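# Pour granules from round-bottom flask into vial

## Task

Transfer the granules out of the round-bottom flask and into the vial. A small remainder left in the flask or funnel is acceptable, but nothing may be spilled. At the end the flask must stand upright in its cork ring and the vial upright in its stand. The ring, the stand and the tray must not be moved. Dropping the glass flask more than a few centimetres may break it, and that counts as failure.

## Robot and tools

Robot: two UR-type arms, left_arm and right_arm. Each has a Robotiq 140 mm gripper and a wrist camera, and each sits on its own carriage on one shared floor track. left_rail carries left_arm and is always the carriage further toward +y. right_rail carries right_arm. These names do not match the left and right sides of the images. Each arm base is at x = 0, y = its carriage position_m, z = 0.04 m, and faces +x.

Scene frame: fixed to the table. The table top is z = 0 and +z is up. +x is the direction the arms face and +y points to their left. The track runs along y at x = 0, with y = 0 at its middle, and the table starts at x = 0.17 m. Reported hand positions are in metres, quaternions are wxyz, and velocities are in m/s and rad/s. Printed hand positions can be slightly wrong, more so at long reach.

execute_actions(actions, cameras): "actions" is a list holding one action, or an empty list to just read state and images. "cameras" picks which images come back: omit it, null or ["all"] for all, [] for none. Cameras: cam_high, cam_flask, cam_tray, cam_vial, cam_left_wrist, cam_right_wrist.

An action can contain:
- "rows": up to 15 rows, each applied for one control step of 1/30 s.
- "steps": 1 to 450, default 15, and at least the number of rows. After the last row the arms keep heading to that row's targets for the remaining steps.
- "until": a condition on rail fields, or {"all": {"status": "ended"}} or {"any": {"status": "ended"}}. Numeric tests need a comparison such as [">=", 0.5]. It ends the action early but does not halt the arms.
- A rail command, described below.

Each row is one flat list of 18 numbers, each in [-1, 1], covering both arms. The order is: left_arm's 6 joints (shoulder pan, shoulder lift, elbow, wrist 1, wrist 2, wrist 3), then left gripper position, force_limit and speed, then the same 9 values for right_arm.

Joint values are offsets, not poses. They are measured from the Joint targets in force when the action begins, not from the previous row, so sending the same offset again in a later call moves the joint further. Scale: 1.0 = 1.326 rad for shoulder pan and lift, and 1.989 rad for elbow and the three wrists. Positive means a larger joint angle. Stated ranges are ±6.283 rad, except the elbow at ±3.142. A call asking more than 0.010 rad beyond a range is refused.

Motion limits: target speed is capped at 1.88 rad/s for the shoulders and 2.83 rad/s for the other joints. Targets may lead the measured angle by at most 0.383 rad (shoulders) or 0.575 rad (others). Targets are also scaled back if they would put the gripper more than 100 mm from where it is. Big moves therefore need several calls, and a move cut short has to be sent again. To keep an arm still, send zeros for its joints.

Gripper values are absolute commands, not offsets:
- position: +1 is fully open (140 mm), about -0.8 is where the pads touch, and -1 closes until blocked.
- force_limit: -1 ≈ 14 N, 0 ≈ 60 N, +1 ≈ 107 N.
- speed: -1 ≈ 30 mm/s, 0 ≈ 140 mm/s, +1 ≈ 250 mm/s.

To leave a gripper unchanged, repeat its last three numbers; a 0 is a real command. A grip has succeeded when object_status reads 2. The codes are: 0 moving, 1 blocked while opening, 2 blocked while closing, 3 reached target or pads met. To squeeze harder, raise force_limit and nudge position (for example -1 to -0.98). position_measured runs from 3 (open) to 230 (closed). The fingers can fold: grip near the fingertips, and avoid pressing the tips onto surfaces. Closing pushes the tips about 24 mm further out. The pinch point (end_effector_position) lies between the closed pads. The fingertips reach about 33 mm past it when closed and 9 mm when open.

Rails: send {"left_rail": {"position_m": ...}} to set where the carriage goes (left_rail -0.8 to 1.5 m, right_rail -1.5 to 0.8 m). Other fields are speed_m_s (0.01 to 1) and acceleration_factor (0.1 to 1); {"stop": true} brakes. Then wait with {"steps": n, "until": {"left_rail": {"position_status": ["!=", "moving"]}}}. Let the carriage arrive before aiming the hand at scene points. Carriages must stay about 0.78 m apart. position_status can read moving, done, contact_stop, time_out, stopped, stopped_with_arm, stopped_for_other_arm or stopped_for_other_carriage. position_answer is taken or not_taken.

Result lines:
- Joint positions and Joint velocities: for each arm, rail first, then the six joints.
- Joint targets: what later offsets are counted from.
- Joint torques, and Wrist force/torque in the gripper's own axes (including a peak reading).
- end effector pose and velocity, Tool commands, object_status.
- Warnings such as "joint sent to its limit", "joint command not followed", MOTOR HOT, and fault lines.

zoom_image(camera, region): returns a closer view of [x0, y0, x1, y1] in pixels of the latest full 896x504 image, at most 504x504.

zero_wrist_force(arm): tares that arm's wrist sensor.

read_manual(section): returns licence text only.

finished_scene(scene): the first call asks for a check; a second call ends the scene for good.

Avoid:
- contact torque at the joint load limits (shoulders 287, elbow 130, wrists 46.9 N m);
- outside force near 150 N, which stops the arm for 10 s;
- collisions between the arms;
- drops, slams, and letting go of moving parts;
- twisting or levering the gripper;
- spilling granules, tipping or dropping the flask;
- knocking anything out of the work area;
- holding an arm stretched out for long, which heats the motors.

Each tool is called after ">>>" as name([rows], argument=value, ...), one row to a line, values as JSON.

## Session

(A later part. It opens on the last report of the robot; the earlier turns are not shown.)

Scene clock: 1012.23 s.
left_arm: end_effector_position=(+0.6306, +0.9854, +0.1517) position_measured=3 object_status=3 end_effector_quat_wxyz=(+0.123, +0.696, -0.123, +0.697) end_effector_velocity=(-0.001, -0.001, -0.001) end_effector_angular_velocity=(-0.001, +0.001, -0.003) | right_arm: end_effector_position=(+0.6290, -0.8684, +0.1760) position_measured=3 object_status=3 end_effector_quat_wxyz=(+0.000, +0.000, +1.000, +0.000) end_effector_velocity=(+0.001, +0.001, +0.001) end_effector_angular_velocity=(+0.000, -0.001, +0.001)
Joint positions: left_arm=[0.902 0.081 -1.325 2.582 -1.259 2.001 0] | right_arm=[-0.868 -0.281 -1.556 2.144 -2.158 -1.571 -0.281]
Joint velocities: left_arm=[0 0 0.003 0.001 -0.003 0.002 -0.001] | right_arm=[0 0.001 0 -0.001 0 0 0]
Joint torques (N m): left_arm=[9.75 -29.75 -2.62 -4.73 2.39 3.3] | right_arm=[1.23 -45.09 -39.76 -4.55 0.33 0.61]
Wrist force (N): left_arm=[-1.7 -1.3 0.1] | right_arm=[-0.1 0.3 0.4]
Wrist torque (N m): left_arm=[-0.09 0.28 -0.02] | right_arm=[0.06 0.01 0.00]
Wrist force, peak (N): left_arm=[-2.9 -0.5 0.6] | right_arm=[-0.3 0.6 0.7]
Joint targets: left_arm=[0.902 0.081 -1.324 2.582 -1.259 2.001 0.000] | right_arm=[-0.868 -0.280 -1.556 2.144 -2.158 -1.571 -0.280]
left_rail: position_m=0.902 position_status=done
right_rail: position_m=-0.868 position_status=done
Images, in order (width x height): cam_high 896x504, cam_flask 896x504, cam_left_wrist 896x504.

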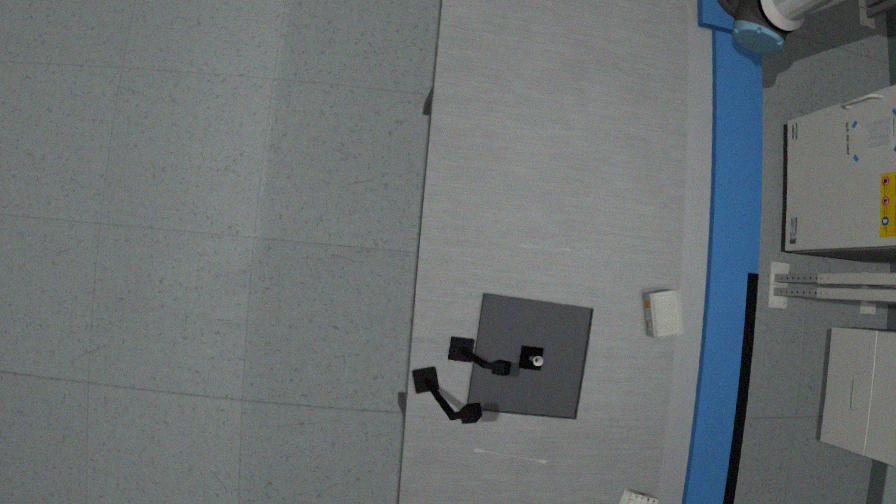

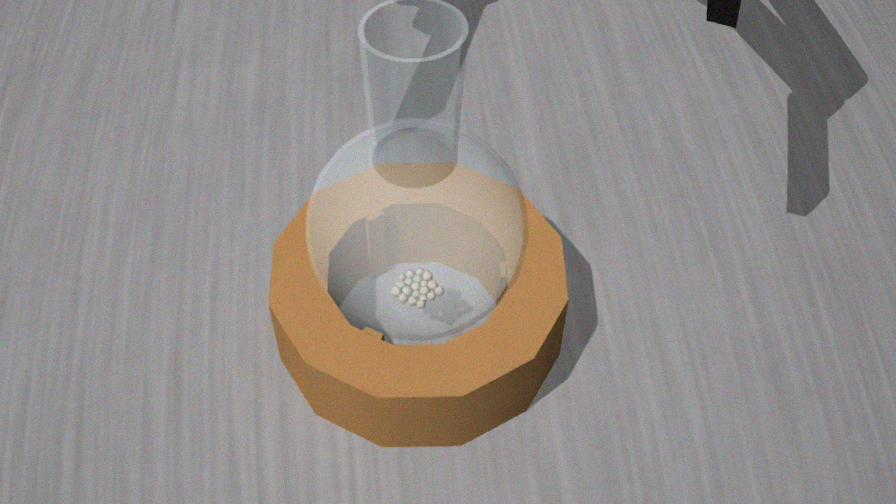

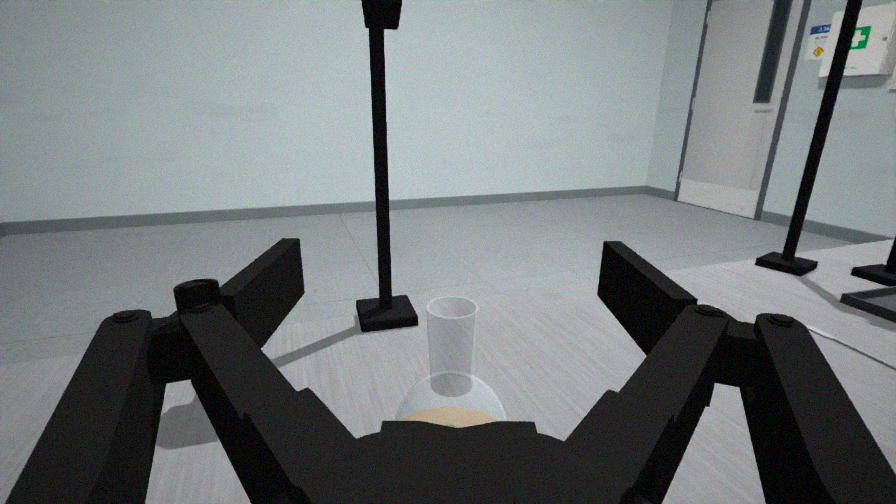

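>>> execute_actions([
  {"rows": [[0,0.0003,0,-0.0002,0,0,1,1,1,0,0,0,0,0,0,1,1,1],[0,0.0021,0.0001,-0.0015,0,0,1,1,1,0,0,0,0,0,0,1,1,1],[0,0.0064,0.0002,-0.0045,0,0,1,1,1,0,0,0,0,0,0,1,1,1],[0,0.0136,0.0004,-0.0095,0,0,1,1,1,0,0,0,0,0,0,1,1,1],[0,0.0234,0.0007,-0.0163,0,0,1,1,1,0,0,0,0,0,0,1,1,1],[0,0.0353,0.0011,-0.0246,0,0,1,1,1,0,0,0,0,0,0,1,1,1],[0,0.0487,0.0015,-0.0340,0,0,1,1,1,0,0,0,0,0,0,1,1,1],[0,0.0626,0.0019,-0.0436,0,0,1,1,1,0,0,0,0,0,0,1,1,1],[0,0.0760,0.0023,-0.0530,0,0,1,1,1,0,0,0,0,0,0,1,1,1],[0,0.0879,0.0027,-0.0613,0,0,1,1,1,0,0,0,0,0,0,1,1,1],[0,0.0977,0.0030,-0.0681,0,0,1,1,1,0,0,0,0,0,0,1,1,1],[0,0.1049,0.0032,-0.0731,0,0,1,1,1,0,0,0,0,0,0,1,1,1],[0,0.1092,0.0033,-0.0761,0,0,1,1,1,0,0,0,0,0,0,1,1,1],[0,0.1110,0.0034,-0.0774,0,0,1,1,1,0,0,0,0,0,0,1,1,1],[0,0.1113,0.0034,-0.0776,0,0,1,1,1,0,0,0,0,0,0,1,1,1]], "steps": 20},
], cameras=["cam_flask","cam_left_wrist"])

Scene clock: 1035.83 s.
left_arm: end_effector_position=(+0.6306, +0.9853, +0.1026) position_measured=3 object_status=3 end_effector_quat_wxyz=(+0.123, +0.696, -0.123, +0.697) end_effector_velocity=(+0.000, +0.000, -0.001) end_effector_angular_velocity=(+0.000, +0.000, +0.000) | right_arm: end_effector_position=(+0.6290, -0.8684, +0.1760) position_measured=3 object_status=3 end_effector_quat_wxyz=(+0.000, +0.000, +1.000, +0.000) end_effector_velocity=(+0.000, +0.000, +0.000) end_effector_angular_velocity=(+0.000, +0.000, +0.000)
Joint positions: left_arm=[0.902 0.081 -1.177 2.589 -1.413 2.001 0] | right_arm=[-0.868 -0.281 -1.556 2.144 -2.158 -1.571 -0.281]
Joint velocities: left_arm=[0 0 0.004 0 -0.004 0 0] | right_arm=[0 0 0 0 0 0 0]
Joint torques (N m): left_arm=[7.54 -26.07 3.11 -4.83 2.02 3.14] | right_arm=[3.11 -44.04 -41.22 -4.18 0.1 0.68]
Wrist force (N): left_arm=[-1.7 -1.0 0.7] | right_arm=[-0.2 0.2 0.5]
Wrist torque (N m): left_arm=[-0.02 0.28 -0.04] | right_arm=[0.03 0.04 0.01]
Wrist force, peak (N): left_arm=[-2.6 -1.3 1.0] | right_arm=[-0.1 0.8 0.6]
Joint targets: left_arm=[0.902 0.081 -1.177 2.589 -1.413 2.001 0.000] | right_arm=[-0.868 -0.280 -1.556 2.144 -2.158 -1.571 -0.280]
left_rail: position_m=0.902 position_status=done
right_rail: position_m=-0.868 position_status=done
Images, in order (width x height): cam_flask 896x504, cam_left_wrist 896x504.

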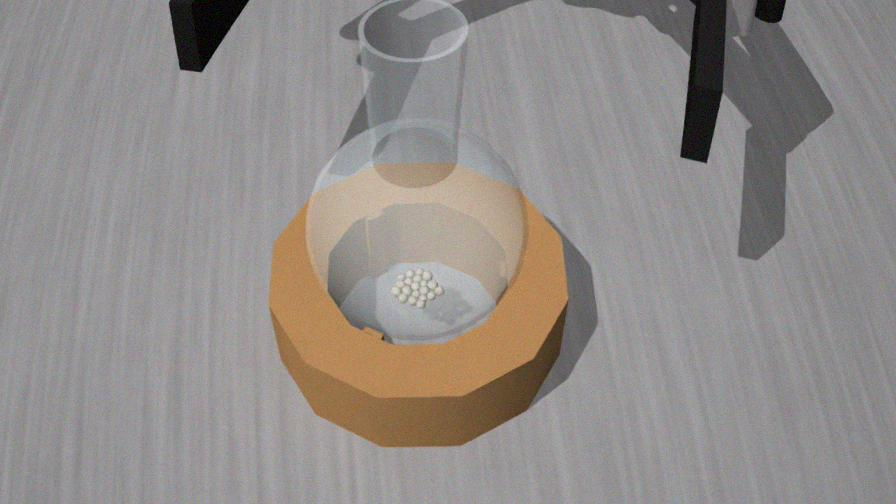

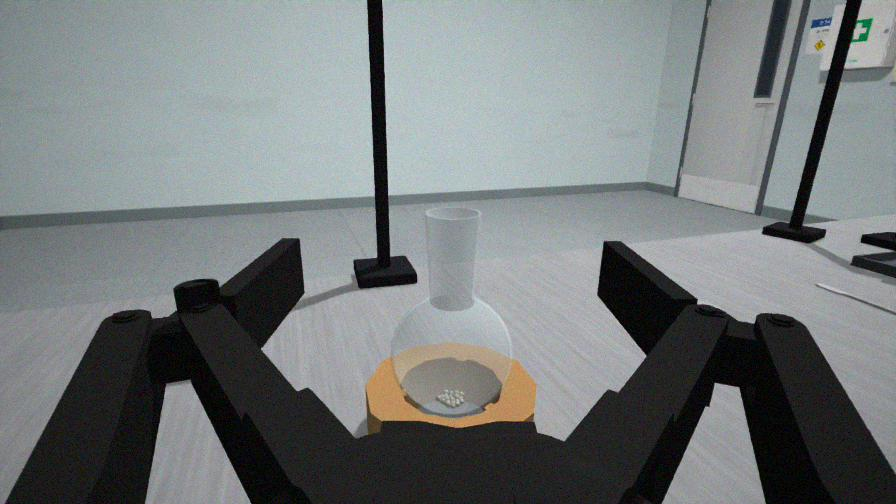

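>>> execute_actions([
  {"rows": [[0,0,0,0,0,0,-1,-0.4,-0.8,0,0,0,0,0,0,1,1,1]], "steps": 75},
], cameras=["cam_flask","cam_left_wrist"])

Scene clock: 1082.00 s.
left_arm: end_effector_position=(+0.6306, +0.9853, +0.1025) position_measured=197 object_status=2 end_effector_quat_wxyz=(+0.123, +0.696, -0.123, +0.697) end_effector_velocity=(+0.000, +0.000, +0.000) end_effector_angular_velocity=(-0.001, +0.000, +0.000) | right_arm: end_effector_position=(+0.6290, -0.8684, +0.1760) position_measured=3 object_status=3 end_effector_quat_wxyz=(+0.000, +0.000, +1.000, +0.000) end_effector_velocity=(+0.000, +0.000, +0.000) end_effector_angular_velocity=(+0.000, +0.000, +0.000)
Joint positions: left_arm=[0.902 0.081 -1.177 2.589 -1.413 2.001 0] | right_arm=[-0.868 -0.281 -1.556 2.144 -2.158 -1.571 -0.281]
Joint velocities: left_arm=[0 0 0 0 0 0 -0.001] | right_arm=[0 0 0 0.001 -0.001 0 0]
Joint torques (N m): left_arm=[3.61 -35.89 -13.81 -3.05 1.39 3.12] | right_arm=[0.44 -44.78 -40.93 -4.02 0.08 1.07]
Wrist force (N): left_arm=[-1.3 -0.6 0.2] | right_arm=[-0.3 0.5 0.5]
Wrist torque (N m): left_arm=[0.00 0.16 -0.05] | right_arm=[0.12 0.07 0.00]
Wrist force, peak (N): left_arm=[-2.0 -1.0 0.9] | right_arm=[-0.3 0.2 1.0]
Joint targets: left_arm=[0.902 0.081 -1.177 2.589 -1.413 2.001 0.000] | right_arm=[-0.868 -0.280 -1.556 2.144 -2.158 -1.571 -0.280]
left_rail: position_m=0.902 position_status=done
right_rail: position_m=-0.868 position_status=done
Images, in order (width x height): cam_flask 896x504, cam_left_wrist 896x504.

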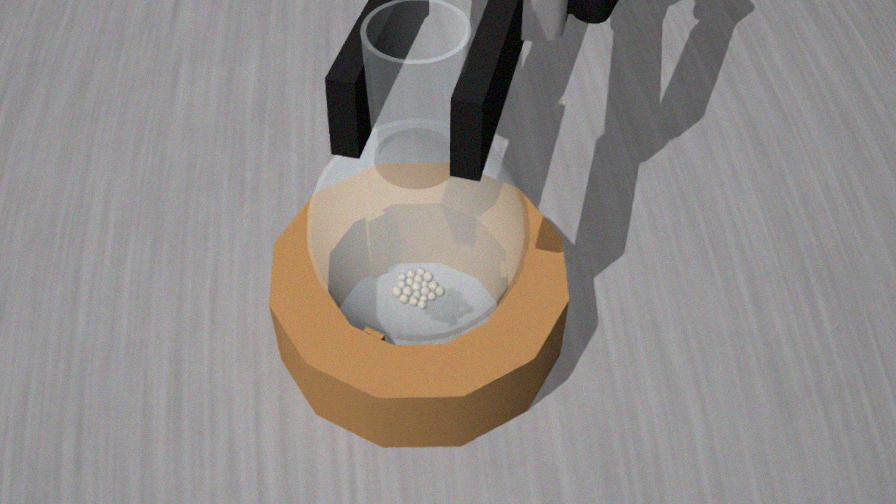

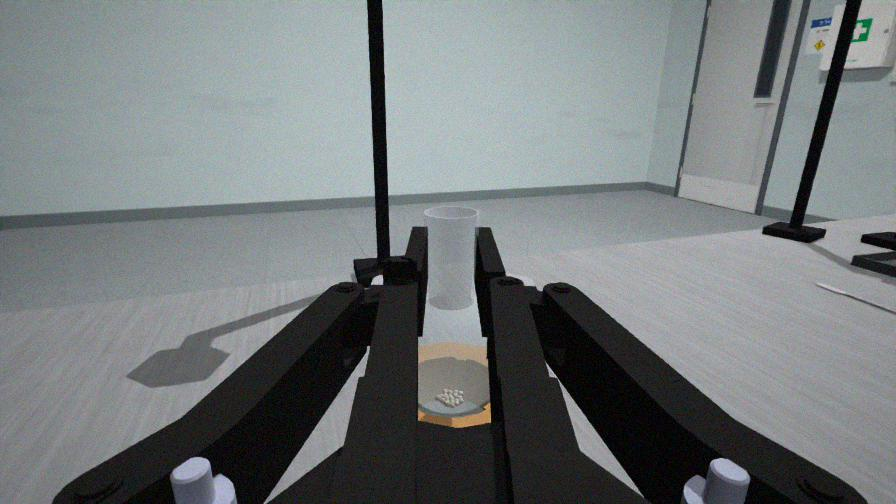

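>>> zero_wrist_force(arm="left_arm")

>>> execute_actions([
  {"rows": [[0,-0.0001,0,0.0001,0,0,-1,-0.4,-0.8,0,0,0,0,0,0,1,1,1],[0,-0.0010,0,0.0007,0,0,-1,-0.4,-0.8,0,0,0,0,0,0,1,1,1],[0,-0.0029,0,0.0020,0,0,-1,-0.4,-0.8,0,0,0,0,0,0,1,1,1],[0,-0.0061,-0.0001,0.0041,0,0,-1,-0.4,-0.8,0,0,0,0,0,0,1,1,1],[0,-0.0105,-0.0001,0.0071,0,0,-1,-0.4,-0.8,0,0,0,0,0,0,1,1,1],[0,-0.0158,-0.0002,0.0108,0,0,-1,-0.4,-0.8,0,0,0,0,0,0,1,1,1],[0,-0.0218,-0.0003,0.0149,0,0,-1,-0.4,-0.8,0,0,0,0,0,0,1,1,1],[0,-0.0281,-0.0004,0.0191,0,0,-1,-0.4,-0.8,0,0,0,0,0,0,1,1,1],[0,-0.0341,-0.0005,0.0232,0,0,-1,-0.4,-0.8,0,0,0,0,0,0,1,1,1],[0,-0.0394,-0.0006,0.0269,0,0,-1,-0.4,-0.8,0,0,0,0,0,0,1,1,1],[0,-0.0438,-0.0006,0.0299,0,0,-1,-0.4,-0.8,0,0,0,0,0,0,1,1,1],[0,-0.0470,-0.0007,0.0320,0,0,-1,-0.4,-0.8,0,0,0,0,0,0,1,1,1],[0,-0.0489,-0.0007,0.0333,0,0,-1,-0.4,-0.8,0,0,0,0,0,0,1,1,1],[0,-0.0498,-0.0007,0.0339,0,0,-1,-0.4,-0.8,0,0,0,0,0,0,1,1,1],[0,-0.0499,-0.0007,0.0340,0,0,-1,-0.4,-0.8,0,0,0,0,0,0,1,1,1]], "steps": 18},
], cameras=["cam_flask","cam_left_wrist"])

Wrist force sensor zeroed.

Scene clock: 1107.97 s.
left_arm: end_effector_position=(+0.6305, +0.9853, +0.1240) position_measured=197 object_status=2 end_effector_quat_wxyz=(+0.123, +0.696, -0.123, +0.697) end_effector_velocity=(+0.000, +0.000, +0.001) end_effector_angular_velocity=(+0.001, +0.000, +0.001) | right_arm: end_effector_position=(+0.6290, -0.8684, +0.1760) position_measured=3 object_status=3 end_effector_quat_wxyz=(+0.000, +0.000, +1.000, +0.000) end_effector_velocity=(+0.000, +0.000, +0.000) end_effector_angular_velocity=(+0.001, +0.000, +0.000)
Joint positions: left_arm=[0.902 0.081 -1.242 2.587 -1.346 2.001 0] | right_arm=[-0.868 -0.281 -1.556 2.144 -2.158 -1.571 -0.281]
Joint velocities: left_arm=[0 0 -0.004 0.001 0.004 -0.001 0.001] | right_arm=[0 0 0 0.001 0 0.001 0]
Joint torques (N m): left_arm=[-0.57 -54.96 -22.97 -1.25 0.63 3.13] | right_arm=[2.61 -42.23 -40.54 -3.95 -0.19 1.18]
Wrist force (N, zeroed by zero_wrist_force on left_arm): left_arm=[-1.1 0.1 0.4] | right_arm=[-0.3 0.1 0.6]
Wrist torque (N m, zeroed by zero_wrist_force on left_arm): left_arm=[0.07 0.11 0.00] | right_arm=[0.02 0.06 0.01]
Wrist force, peak (N, zeroed by zero_wrist_force on left_arm): left_arm=[-1.4 -0.4 0.1] | right_arm=[-0.5 0.6 0.8]
Joint targets: left_arm=[0.902 0.081 -1.243 2.587 -1.346 2.001 0.000] | right_arm=[-0.868 -0.280 -1.556 2.144 -2.158 -1.571 -0.280]
left_rail: position_m=0.902 position_status=done
right_rail: position_m=-0.868 position_status=done
Images, in order (width x height): cam_flask 896x504, cam_left_wrist 896x504.

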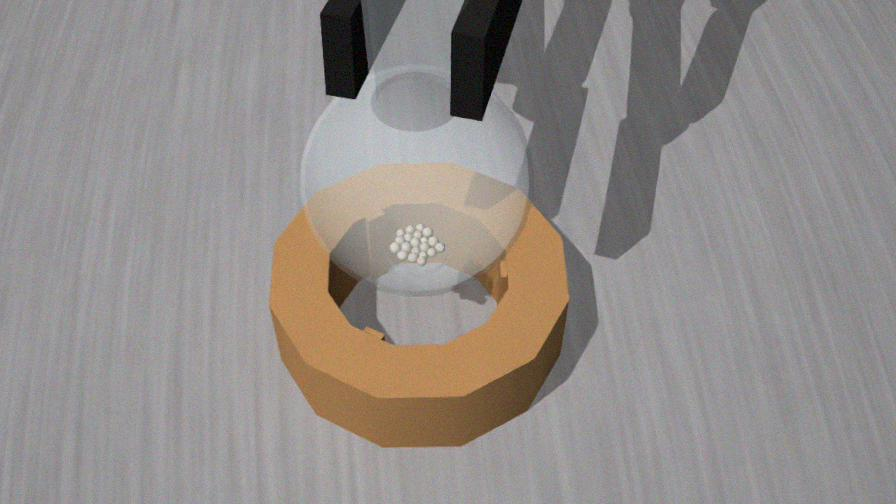

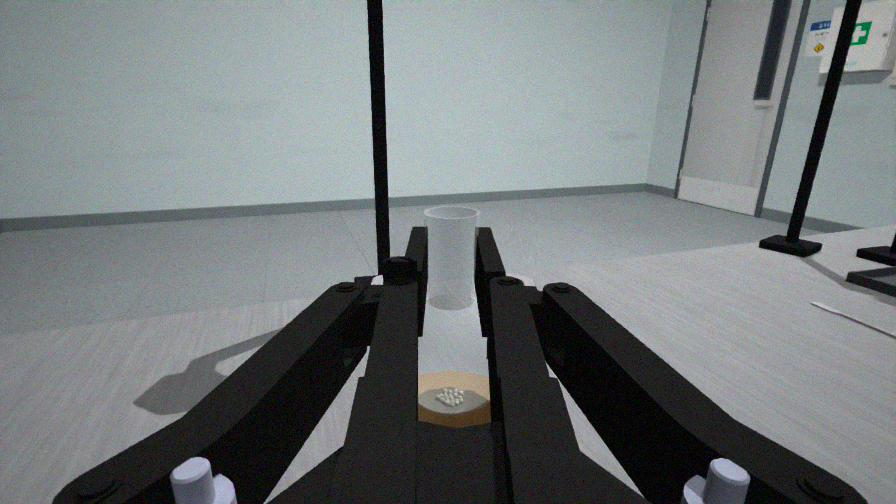

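>>> execute_actions(actions=[], cameras=["cam_tray","cam_vial","cam_high"])

Scene clock: 1115.33 s.
left_arm: end_effector_position=(+0.6305, +0.9853, +0.1242) position_measured=197 object_status=2 end_effector_quat_wxyz=(+0.123, +0.696, -0.123, +0.697) end_effector_velocity=(+0.000, +0.000, +0.000) end_effector_angular_velocity=(+0.001, +0.000, +0.000) | right_arm: end_effector_position=(+0.6290, -0.8684, +0.1760) position_measured=3 object_status=3 end_effector_quat_wxyz=(+0.000, +0.000, +1.000, +0.000) end_effector_velocity=(+0.000, -0.001, +0.000) end_effector_angular_velocity=(+0.000, -0.001, -0.001)
Joint positions: left_arm=[0.902 0.081 -1.243 2.587 -1.346 2.001 0] | right_arm=[-0.868 -0.281 -1.556 2.144 -2.158 -1.571 -0.281]
Joint velocities: left_arm=[0 0 0 0 0 0 0.001] | right_arm=[0 -0.001 0 -0.001 0 0 0]
Joint torques (N m): left_arm=[-3.18 -55.47 -14.79 -1.66 0.54 2.96] | right_arm=[-0.63 -43.05 -40.37 -4.04 -0.19 1.34]
Wrist force (N, zeroed by zero_wrist_force on left_arm): left_arm=[-0.8 0.1 0.4] | right_arm=[-0.3 0.3 0.5]
Wrist torque (N m, zeroed by zero_wrist_force on left_arm): left_arm=[0.07 0.04 0.00] | right_arm=[0.06 0.07 0.01]
Wrist force, peak (N, zeroed by zero_wrist_force on left_arm): left_arm=[-1.4 -0.2 0.5] | right_arm=[-0.4 0.2 0.9]
Joint targets: left_arm=[0.902 0.081 -1.243 2.587 -1.346 2.001 0.000] | right_arm=[-0.868 -0.280 -1.556 2.144 -2.158 -1.571 -0.280]
Tool commands: left_gripper/position=-1.0 left_gripper/force_limit=-0.4 left_gripper/speed=-0.8 right_gripper/position=+1.0 right_gripper/force_limit=+1.0 right_gripper/speed=+1.0
left_rail: position_m=0.902 position_status=done
right_rail: position_m=-0.868 position_status=done
Images, in order (width x height): cam_high 896x504, cam_tray 896x504, cam_vial 896x504.

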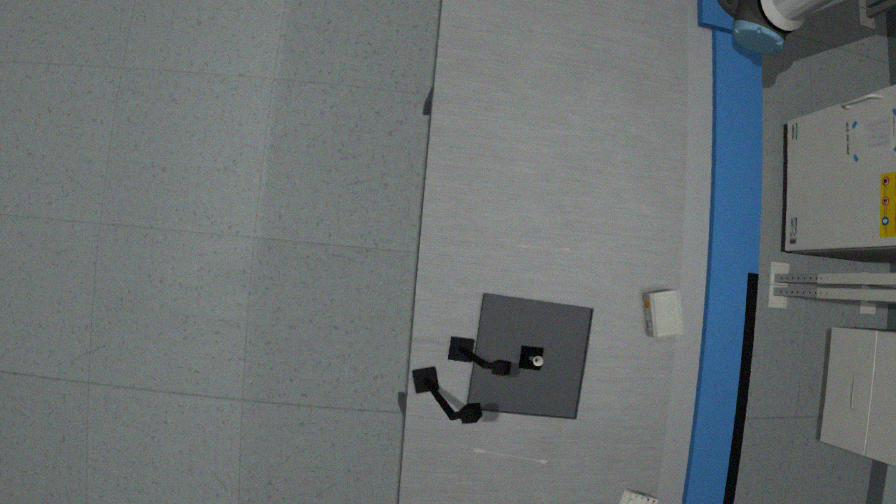

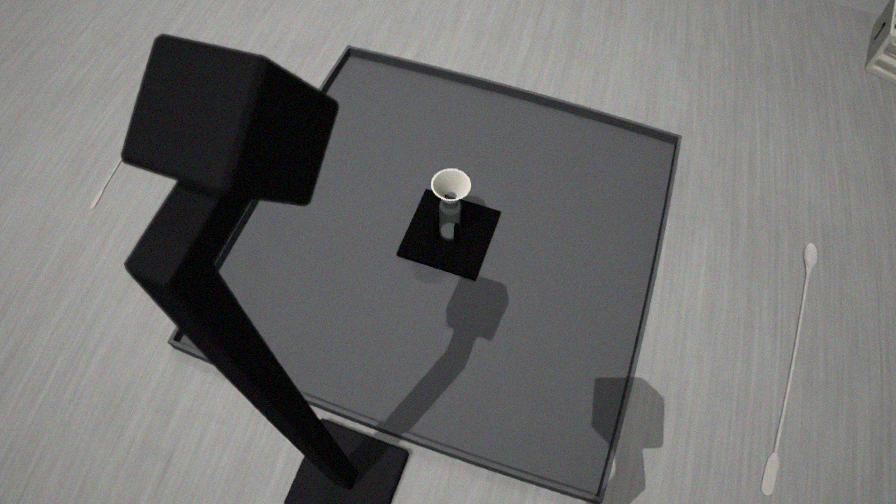

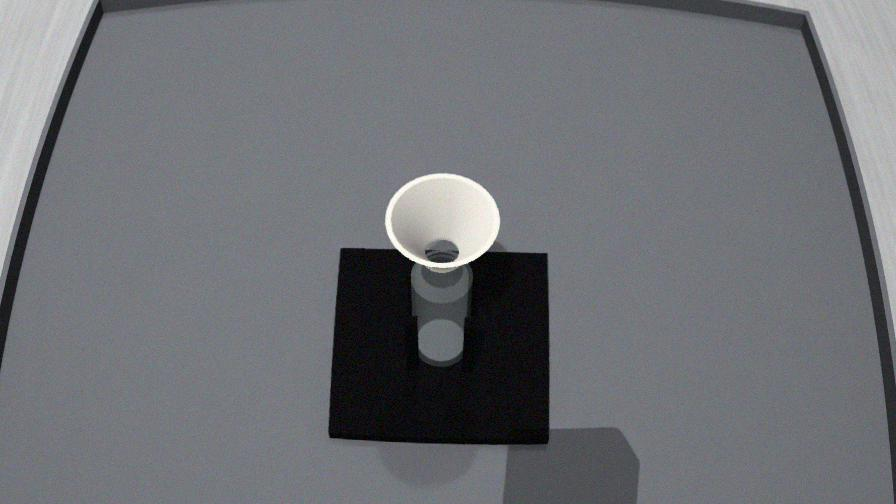

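>>> execute_actions([
  {"rows": [[0,-0.0005,0,0.0004,0,0,-1,-0.4,-0.8,0,0,0,0,0,0,1,1,1],[0.0001,-0.0039,-0.0002,0.0027,0.0001,0,-1,-0.4,-0.8,0,0,0,0,0,0,1,1,1],[0.0003,-0.0117,-0.0005,0.0083,0.0002,0,-1,-0.4,-0.8,0,0,0,0,0,0,1,1,1],[0.0006,-0.0246,-0.0010,0.0174,0.0004,0,-1,-0.4,-0.8,0,0,0,0,0,0,1,1,1],[0.0011,-0.0424,-0.0017,0.0300,0.0007,0,-1,-0.4,-0.8,0,0,0,0,0,0,1,1,1],[0.0016,-0.0641,-0.0026,0.0454,0.0011,0,-1,-0.4,-0.8,0,0,0,0,0,0,1,1,1],[0.0022,-0.0884,-0.0036,0.0625,0.0015,0,-1,-0.4,-0.8,0,0,0,0,0,0,1,1,1],[0.0029,-0.1136,-0.0047,0.0804,0.0019,0,-1,-0.4,-0.8,0,0,0,0,0,0,1,1,1],[0.0035,-0.1379,-0.0057,0.0975,0.0023,0,-1,-0.4,-0.8,0,0,0,0,0,0,1,1,1],[0.0040,-0.1596,-0.0066,0.1129,0.0027,0,-1,-0.4,-0.8,0,0,0,0,0,0,1,1,1],[0.0045,-0.1774,-0.0073,0.1255,0.0030,0,-1,-0.4,-0.8,0,0,0,0,0,0,1,1,1],[0.0048,-0.1903,-0.0078,0.1346,0.0032,0,-1,-0.4,-0.8,0,0,0,0,0,0,1,1,1],[0.0050,-0.1981,-0.0081,0.1402,0.0033,0,-1,-0.4,-0.8,0,0,0,0,0,0,1,1,1],[0.0051,-0.2015,-0.0083,0.1425,0.0034,0,-1,-0.4,-0.8,0,0,0,0,0,0,1,1,1],[0.0051,-0.2020,-0.0083,0.1429,0.0034,0,-1,-0.4,-0.8,0,0,0,0,0,0,1,1,1]], "steps": 18},
], cameras=["cam_left_wrist"])

>>> execute_actions([
  {"rows": [[0,-0.0005,0,0.0004,0,0,-1,-0.4,-0.8,0,0,0,0,0,0,1,1,1],[0.0001,-0.0039,-0.0002,0.0027,0.0001,0,-1,-0.4,-0.8,0,0,0,0,0,0,1,1,1],[0.0003,-0.0117,-0.0005,0.0083,0.0002,0,-1,-0.4,-0.8,0,0,0,0,0,0,1,1,1],[0.0006,-0.0246,-0.0010,0.0174,0.0004,0,-1,-0.4,-0.8,0,0,0,0,0,0,1,1,1],[0.0011,-0.0424,-0.0017,0.0300,0.0007,0,-1,-0.4,-0.8,0,0,0,0,0,0,1,1,1],[0.0016,-0.0641,-0.0026,0.0454,0.0011,0,-1,-0.4,-0.8,0,0,0,0,0,0,1,1,1],[0.0022,-0.0884,-0.0036,0.0625,0.0015,0,-1,-0.4,-0.8,0,0,0,0,0,0,1,1,1],[0.0029,-0.1136,-0.0047,0.0804,0.0019,0,-1,-0.4,-0.8,0,0,0,0,0,0,1,1,1],[0.0035,-0.1379,-0.0057,0.0975,0.0023,0,-1,-0.4,-0.8,0,0,0,0,0,0,1,1,1],[0.0040,-0.1596,-0.0066,0.1129,0.0027,0,-1,-0.4,-0.8,0,0,0,0,0,0,1,1,1],[0.0045,-0.1774,-0.0073,0.1255,0.0030,0,-1,-0.4,-0.8,0,0,0,0,0,0,1,1,1],[0.0048,-0.1903,-0.0078,0.1346,0.0032,0,-1,-0.4,-0.8,0,0,0,0,0,0,1,1,1],[0.0050,-0.1981,-0.0081,0.1402,0.0033,0,-1,-0.4,-0.8,0,0,0,0,0,0,1,1,1],[0.0051,-0.2015,-0.0083,0.1425,0.0034,0,-1,-0.4,-0.8,0,0,0,0,0,0,1,1,1],[0.0051,-0.2020,-0.0083,0.1429,0.0034,0,-1,-0.4,-0.8,0,0,0,0,0,0,1,1,1]], "steps": 90, "left_rail": {"position_m": 0.12}, "until": {"left_rail": {"position_status": ["!=", "moving"]}}},
], cameras=["cam_high", "cam_tray", "cam_vial", "cam_left_wrist"])

Scene clock: 1200.80 s.
left_arm: end_effector_position=(+0.6198, +0.9866, +0.2139) position_measured=197 object_status=2 end_effector_quat_wxyz=(+0.123, +0.696, -0.123, +0.697) end_effector_velocity=(+0.000, -0.001, +0.001) end_effector_angular_velocity=(+0.001, -0.001, -0.001) | right_arm: end_effector_position=(+0.6290, -0.8684, +0.1760) position_measured=3 object_status=3 end_effector_quat_wxyz=(+0.000, +0.000, +1.000, +0.000) end_effector_velocity=(+0.000, -0.001, +0.000) end_effector_angular_velocity=(-0.001, +0.000, -0.001)
Joint positions: left_arm=[0.902 0.088 -1.51 2.571 -1.062 2.008 0] | right_arm=[-0.868 -0.281 -1.556 2.144 -2.158 -1.571 -0.281]
Joint velocities: left_arm=[0 0 -0.003 0 0.003 0.001 0.001] | right_arm=[0 -0.001 0 0 -0.001 -0.001 0]
Joint torques (N m): left_arm=[12.32 -39.91 -36.01 -1.55 2.84 2.99] | right_arm=[1.29 -45.24 -38.9 -3.55 -0.12 2.04]
Wrist force (N, zeroed by zero_wrist_force on left_arm): left_arm=[-0.6 -0.1 0.6] | right_arm=[0.0 0.4 0.1]
Wrist torque (N m, zeroed by zero_wrist_force on left_arm): left_arm=[0.08 -0.02 0.00] | right_arm=[0.09 0.01 0.00]
Wrist force, peak (N, zeroed by zero_wrist_force on left_arm): left_arm=[-2.9 -0.5 0.7] | right_arm=[-0.4 0.7 0.8]
Joint targets: left_arm=[0.902 0.088 -1.511 2.571 -1.062 2.008 0.000] | right_arm=[-0.868 -0.280 -1.556 2.144 -2.158 -1.571 -0.280]
left_rail: position_m=0.902 position_status=done
right_rail: position_m=-0.868 position_status=done
Images, in order (width x height): cam_left_wrist 896x504.

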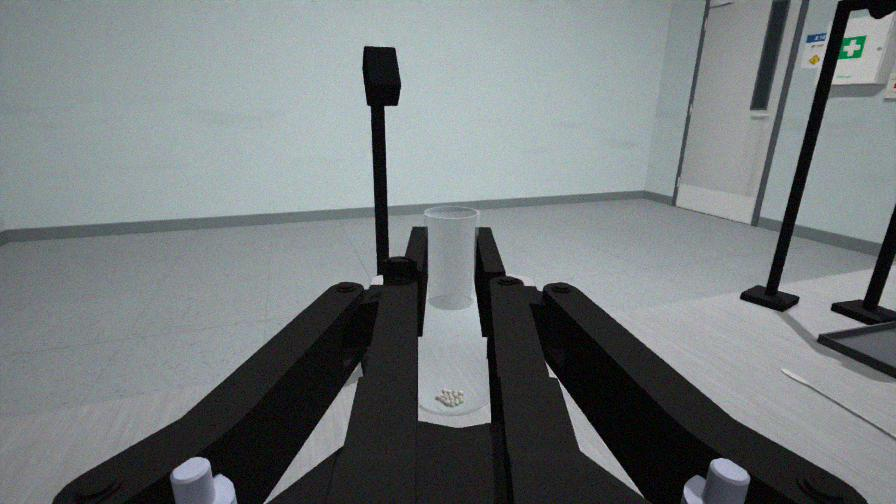

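Scene clock: 1203.13 s.
left_arm: end_effector_position=(+0.5841, +0.2035, +0.3004) position_measured=197 object_status=2 end_effector_quat_wxyz=(+0.123, +0.696, -0.123, +0.697) end_effector_velocity=(+0.000, -0.002, +0.000) end_effector_angular_velocity=(+0.000, +0.000, -0.001) | right_arm: end_effector_position=(+0.6290, -0.8684, +0.1760) position_measured=3 object_status=3 end_effector_quat_wxyz=(+0.000, +0.000, +1.000, +0.000) end_effector_velocity=(+0.001, +0.000, -0.001) end_effector_angular_velocity=(+0.001, +0.001, +0.000)
Joint positions: left_arm=[0.12 0.094 -1.778 2.554 -0.777 2.014 0] | right_arm=[-0.868 -0.281 -1.556 2.144 -2.158 -1.571 -0.281]
Joint velocities: left_arm=[-0.001 0 0 0 0 0.002 -0.001] | right_arm=[0 -0.001 0.002 -0.001 0 0 0]
Joint torques (N m): left_arm=[12.46 -29.87 -43.09 -1.34 0.26 3.19] | right_arm=[2.44 -42.01 -38.44 -3.25 -0.11 1.95]
Wrist force (N, zeroed by zero_wrist_force on left_arm): left_arm=[0.0 -0.2 0.1] | right_arm=[-0.3 0.1 0.7]
Wrist torque (N m, zeroed by zero_wrist_force on left_arm): left_arm=[0.03 -0.11 0.03] | right_arm=[0.01 0.06 0.01]
Wrist force, peak (N, zeroed by zero_wrist_force on left_arm): left_arm=[-2.6 -1.3 0.6] | right_arm=[-0.4 0.3 1.0]
Joint targets: left_arm=[0.120 0.094 -1.778 2.554 -0.777 2.014 0.000] | right_arm=[-0.868 -0.280 -1.556 2.144 -2.158 -1.571 -0.280]
left_rail: position_m=0.120 position_status=done
right_rail: position_m=-0.868 position_status=done
Images, in order (width x height): cam_high 896x504, cam_tray 896x504, cam_vial 896x504, cam_left_wrist 896x504.

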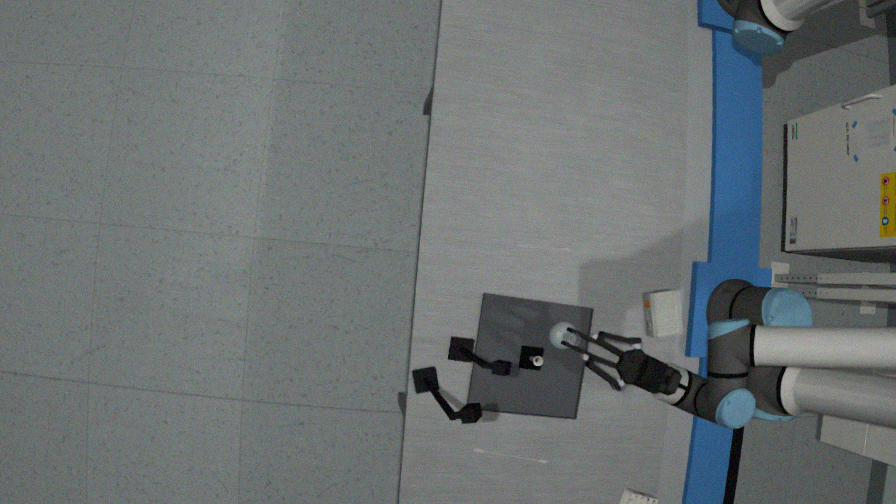

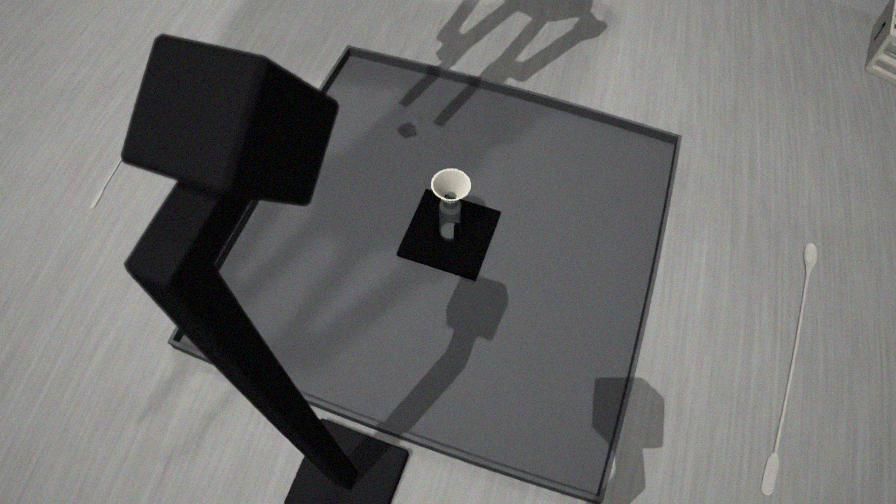

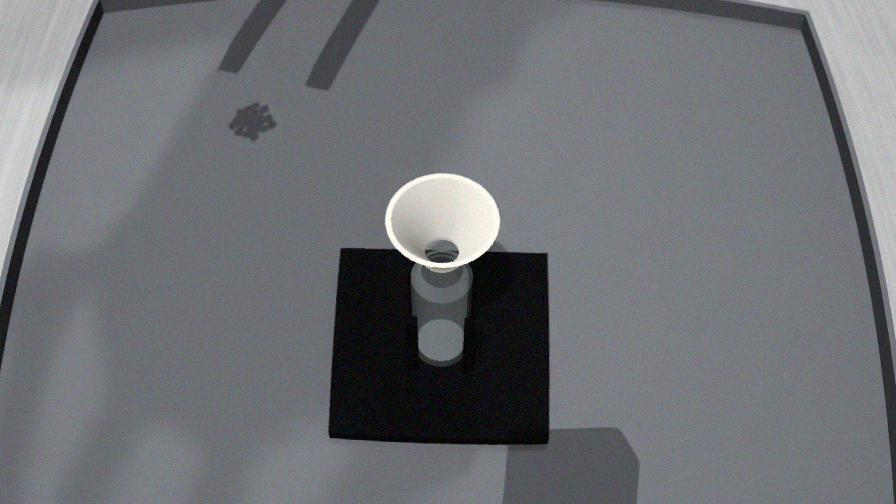

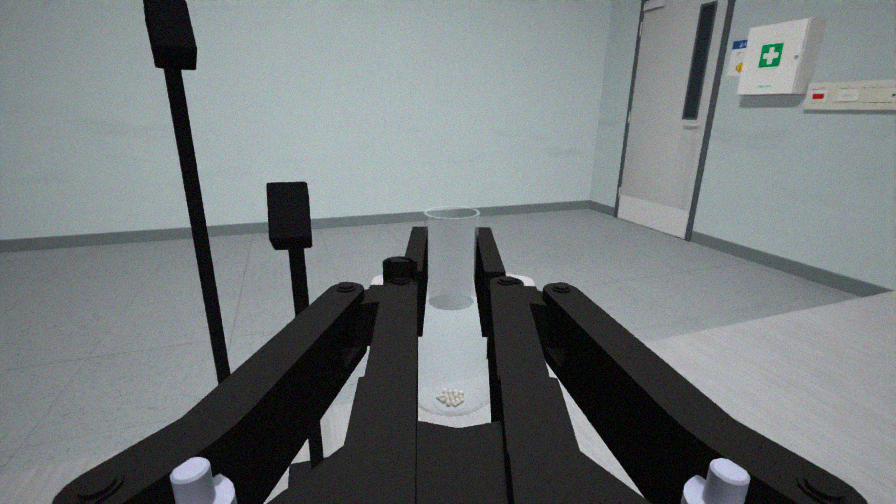

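>>> zoom_image(camera="cam_high", region=[440, 270, 700, 430])

>>> zoom_image(camera="cam_high", region=[640, 0, 896, 160])

>>> zoom_image(camera="cam_high", region=[640, 220, 896, 440])

Scaled by 1.938 from the camera's 896x504 image, which has a finer 1280x720 frame.

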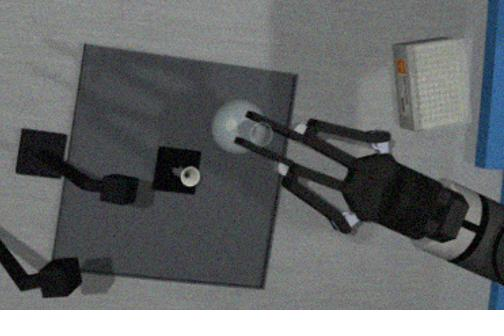

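Scaled by 1.969 from the camera's 896x504 image, which has a finer 1280x720 frame.

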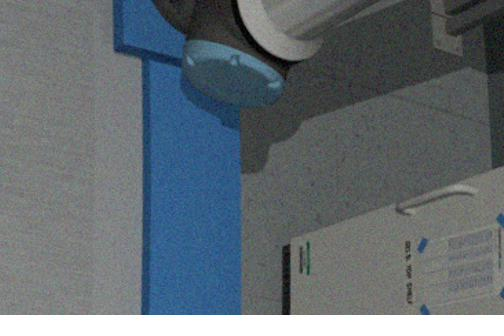

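Scaled by 1.969 from the camera's 896x504 image, which has a finer 1280x720 frame.

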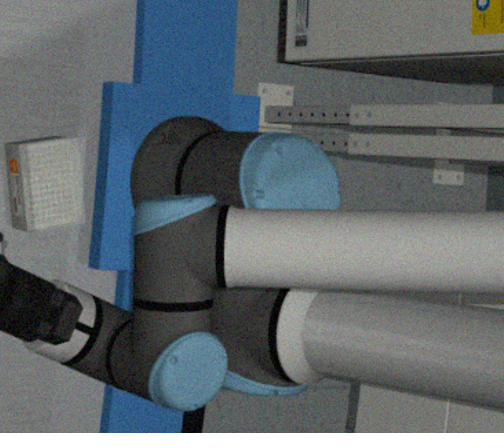

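>>> execute_actions([
  {"steps": 60, "left_rail": {"position_m": 0.43}, "until": {"left_rail": {"position_status": ["!=", "moving"]}}},
], cameras=["cam_high", "cam_tray", "cam_vial", "cam_left_wrist"])

Scene clock: 1338.87 s.
left_arm: end_effector_position=(+0.5841, +0.5133, +0.3004) position_measured=197 object_status=2 end_effector_quat_wxyz=(+0.123, +0.696, -0.123, +0.697) end_effector_velocity=(+0.000, +0.001, +0.000) end_effector_angular_velocity=(+0.001, +0.000, +0.000) | right_arm: end_effector_position=(+0.6290, -0.8684, +0.1760) position_measured=3 object_status=3 end_effector_quat_wxyz=(+0.000, +0.000, +1.000, +0.000) end_effector_velocity=(+0.001, +0.000, +0.000) end_effector_angular_velocity=(+0.000, -0.002, +0.001)
Joint positions: left_arm=[0.43 0.094 -1.778 2.554 -0.777 2.014 0] | right_arm=[-0.868 -0.281 -1.556 2.144 -2.158 -1.571 -0.28]
Joint velocities: left_arm=[0.001 0 0 0 0 0 0.001] | right_arm=[0 0.001 0 -0.001 -0.002 0 0]
Joint torques (N m): left_arm=[-7.12 -26.27 -29.26 -4.16 -1.41 2.83] | right_arm=[3.2 -43.12 -39.39 -3.4 -0.77 2.64]
Wrist force (N, zeroed by zero_wrist_force on left_arm): left_arm=[-0.1 -0.3 0.1] | right_arm=[-0.2 0.1 0.6]
Wrist torque (N m, zeroed by zero_wrist_force on left_arm): left_arm=[0.03 -0.11 0.03] | right_arm=[0.02 0.04 0.00]
Wrist force, peak (N, zeroed by zero_wrist_force on left_arm): left_arm=[0.0 -2.3 -0.5] | right_arm=[0.2 0.2 1.2]
Joint targets: left_arm=[0.430 0.094 -1.778 2.554 -0.777 2.014 0.000] | right_arm=[-0.868 -0.280 -1.556 2.144 -2.158 -1.571 -0.280]
Tool commands: left_gripper/position=-1.0 left_gripper/force_limit=-0.4 left_gripper/speed=-0.8 right_gripper/position=+1.0 right_gripper/force_limit=+1.0 right_gripper/speed=+1.0
left_rail: position_m=0.430 position_status=done
right_rail: position_m=-0.868 position_status=done
Images, in order (width x height): cam_high 896x504, cam_tray 896x504, cam_vial 896x504, cam_left_wrist 896x504.

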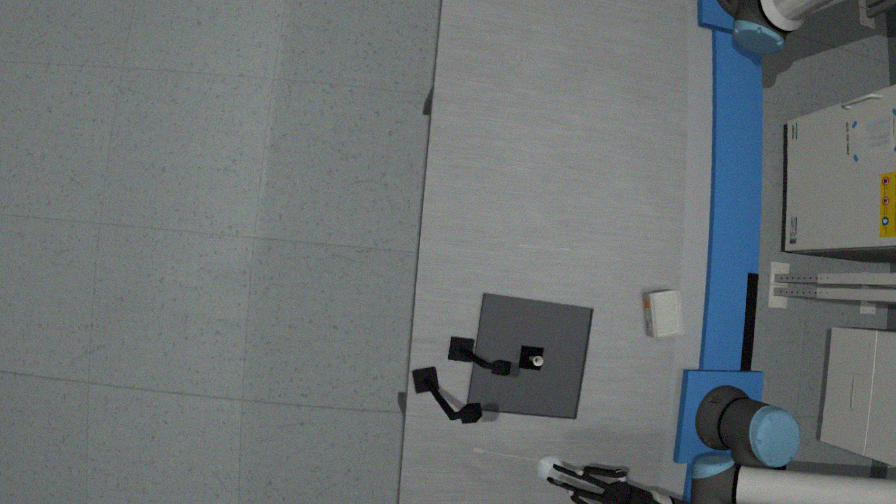

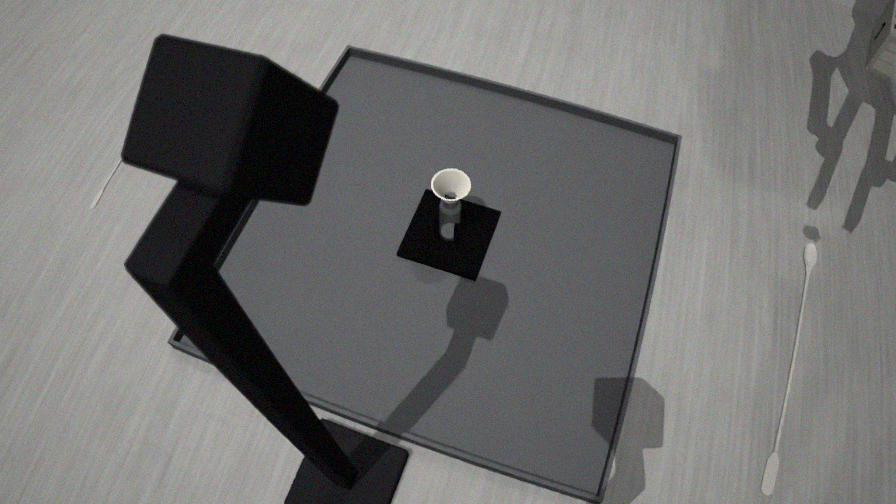

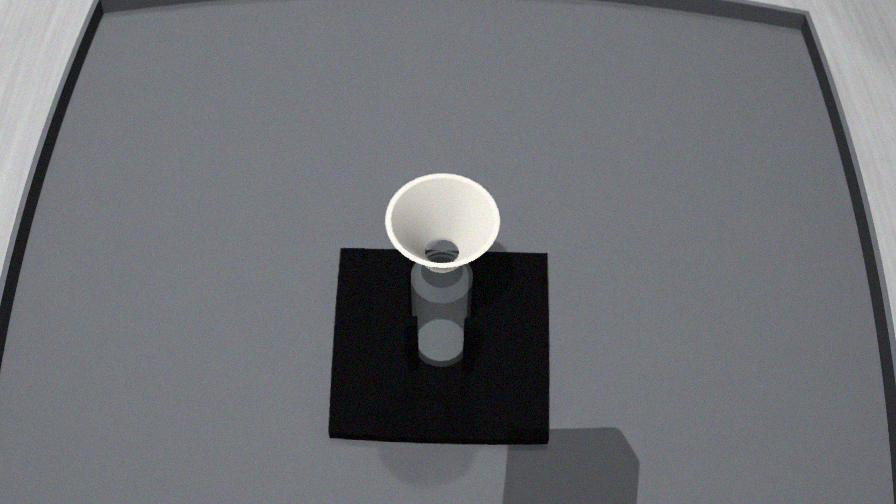

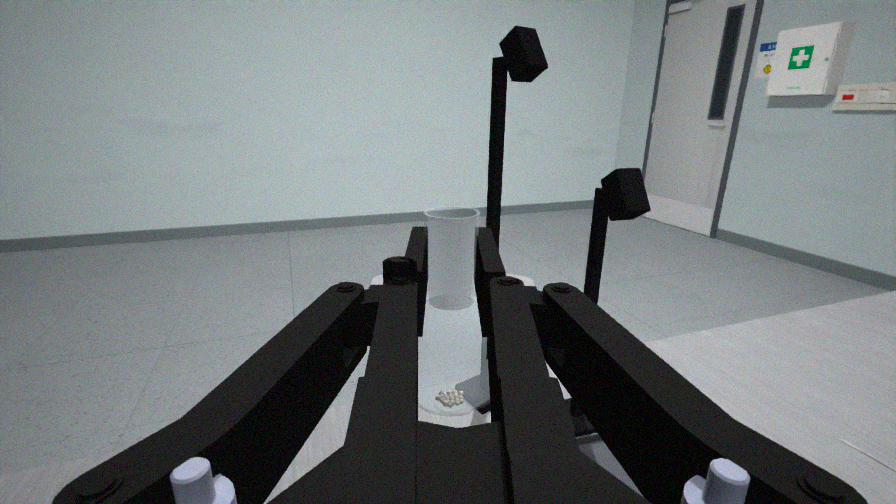

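>>> zoom_image(camera="cam_high", region=[500, 400, 700, 504])

>>> zoom_image(camera="cam_high", region=[440, 330, 560, 430])

>>> zoom_image(camera="cam_high", region=[650, 350, 790, 480])

Scaled by 2.520 from the camera's 896x504 image, which has a finer 1280x720 frame.

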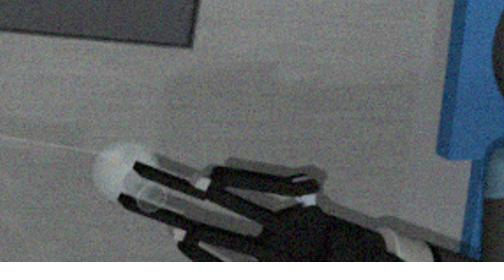

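Scaled by 4.200 from the camera's 896x504 image, which has a finer 1280x720 frame.

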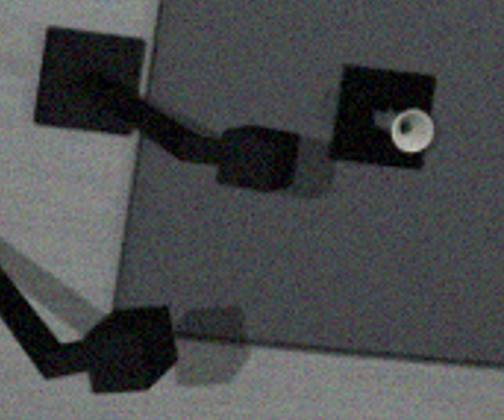

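Scaled by 3.600 from the camera's 896x504 image, which has a finer 1280x720 frame.

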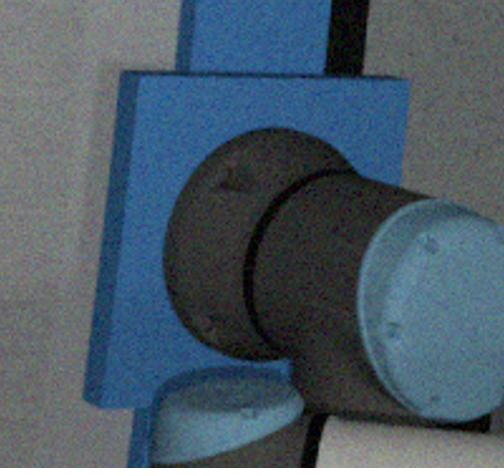

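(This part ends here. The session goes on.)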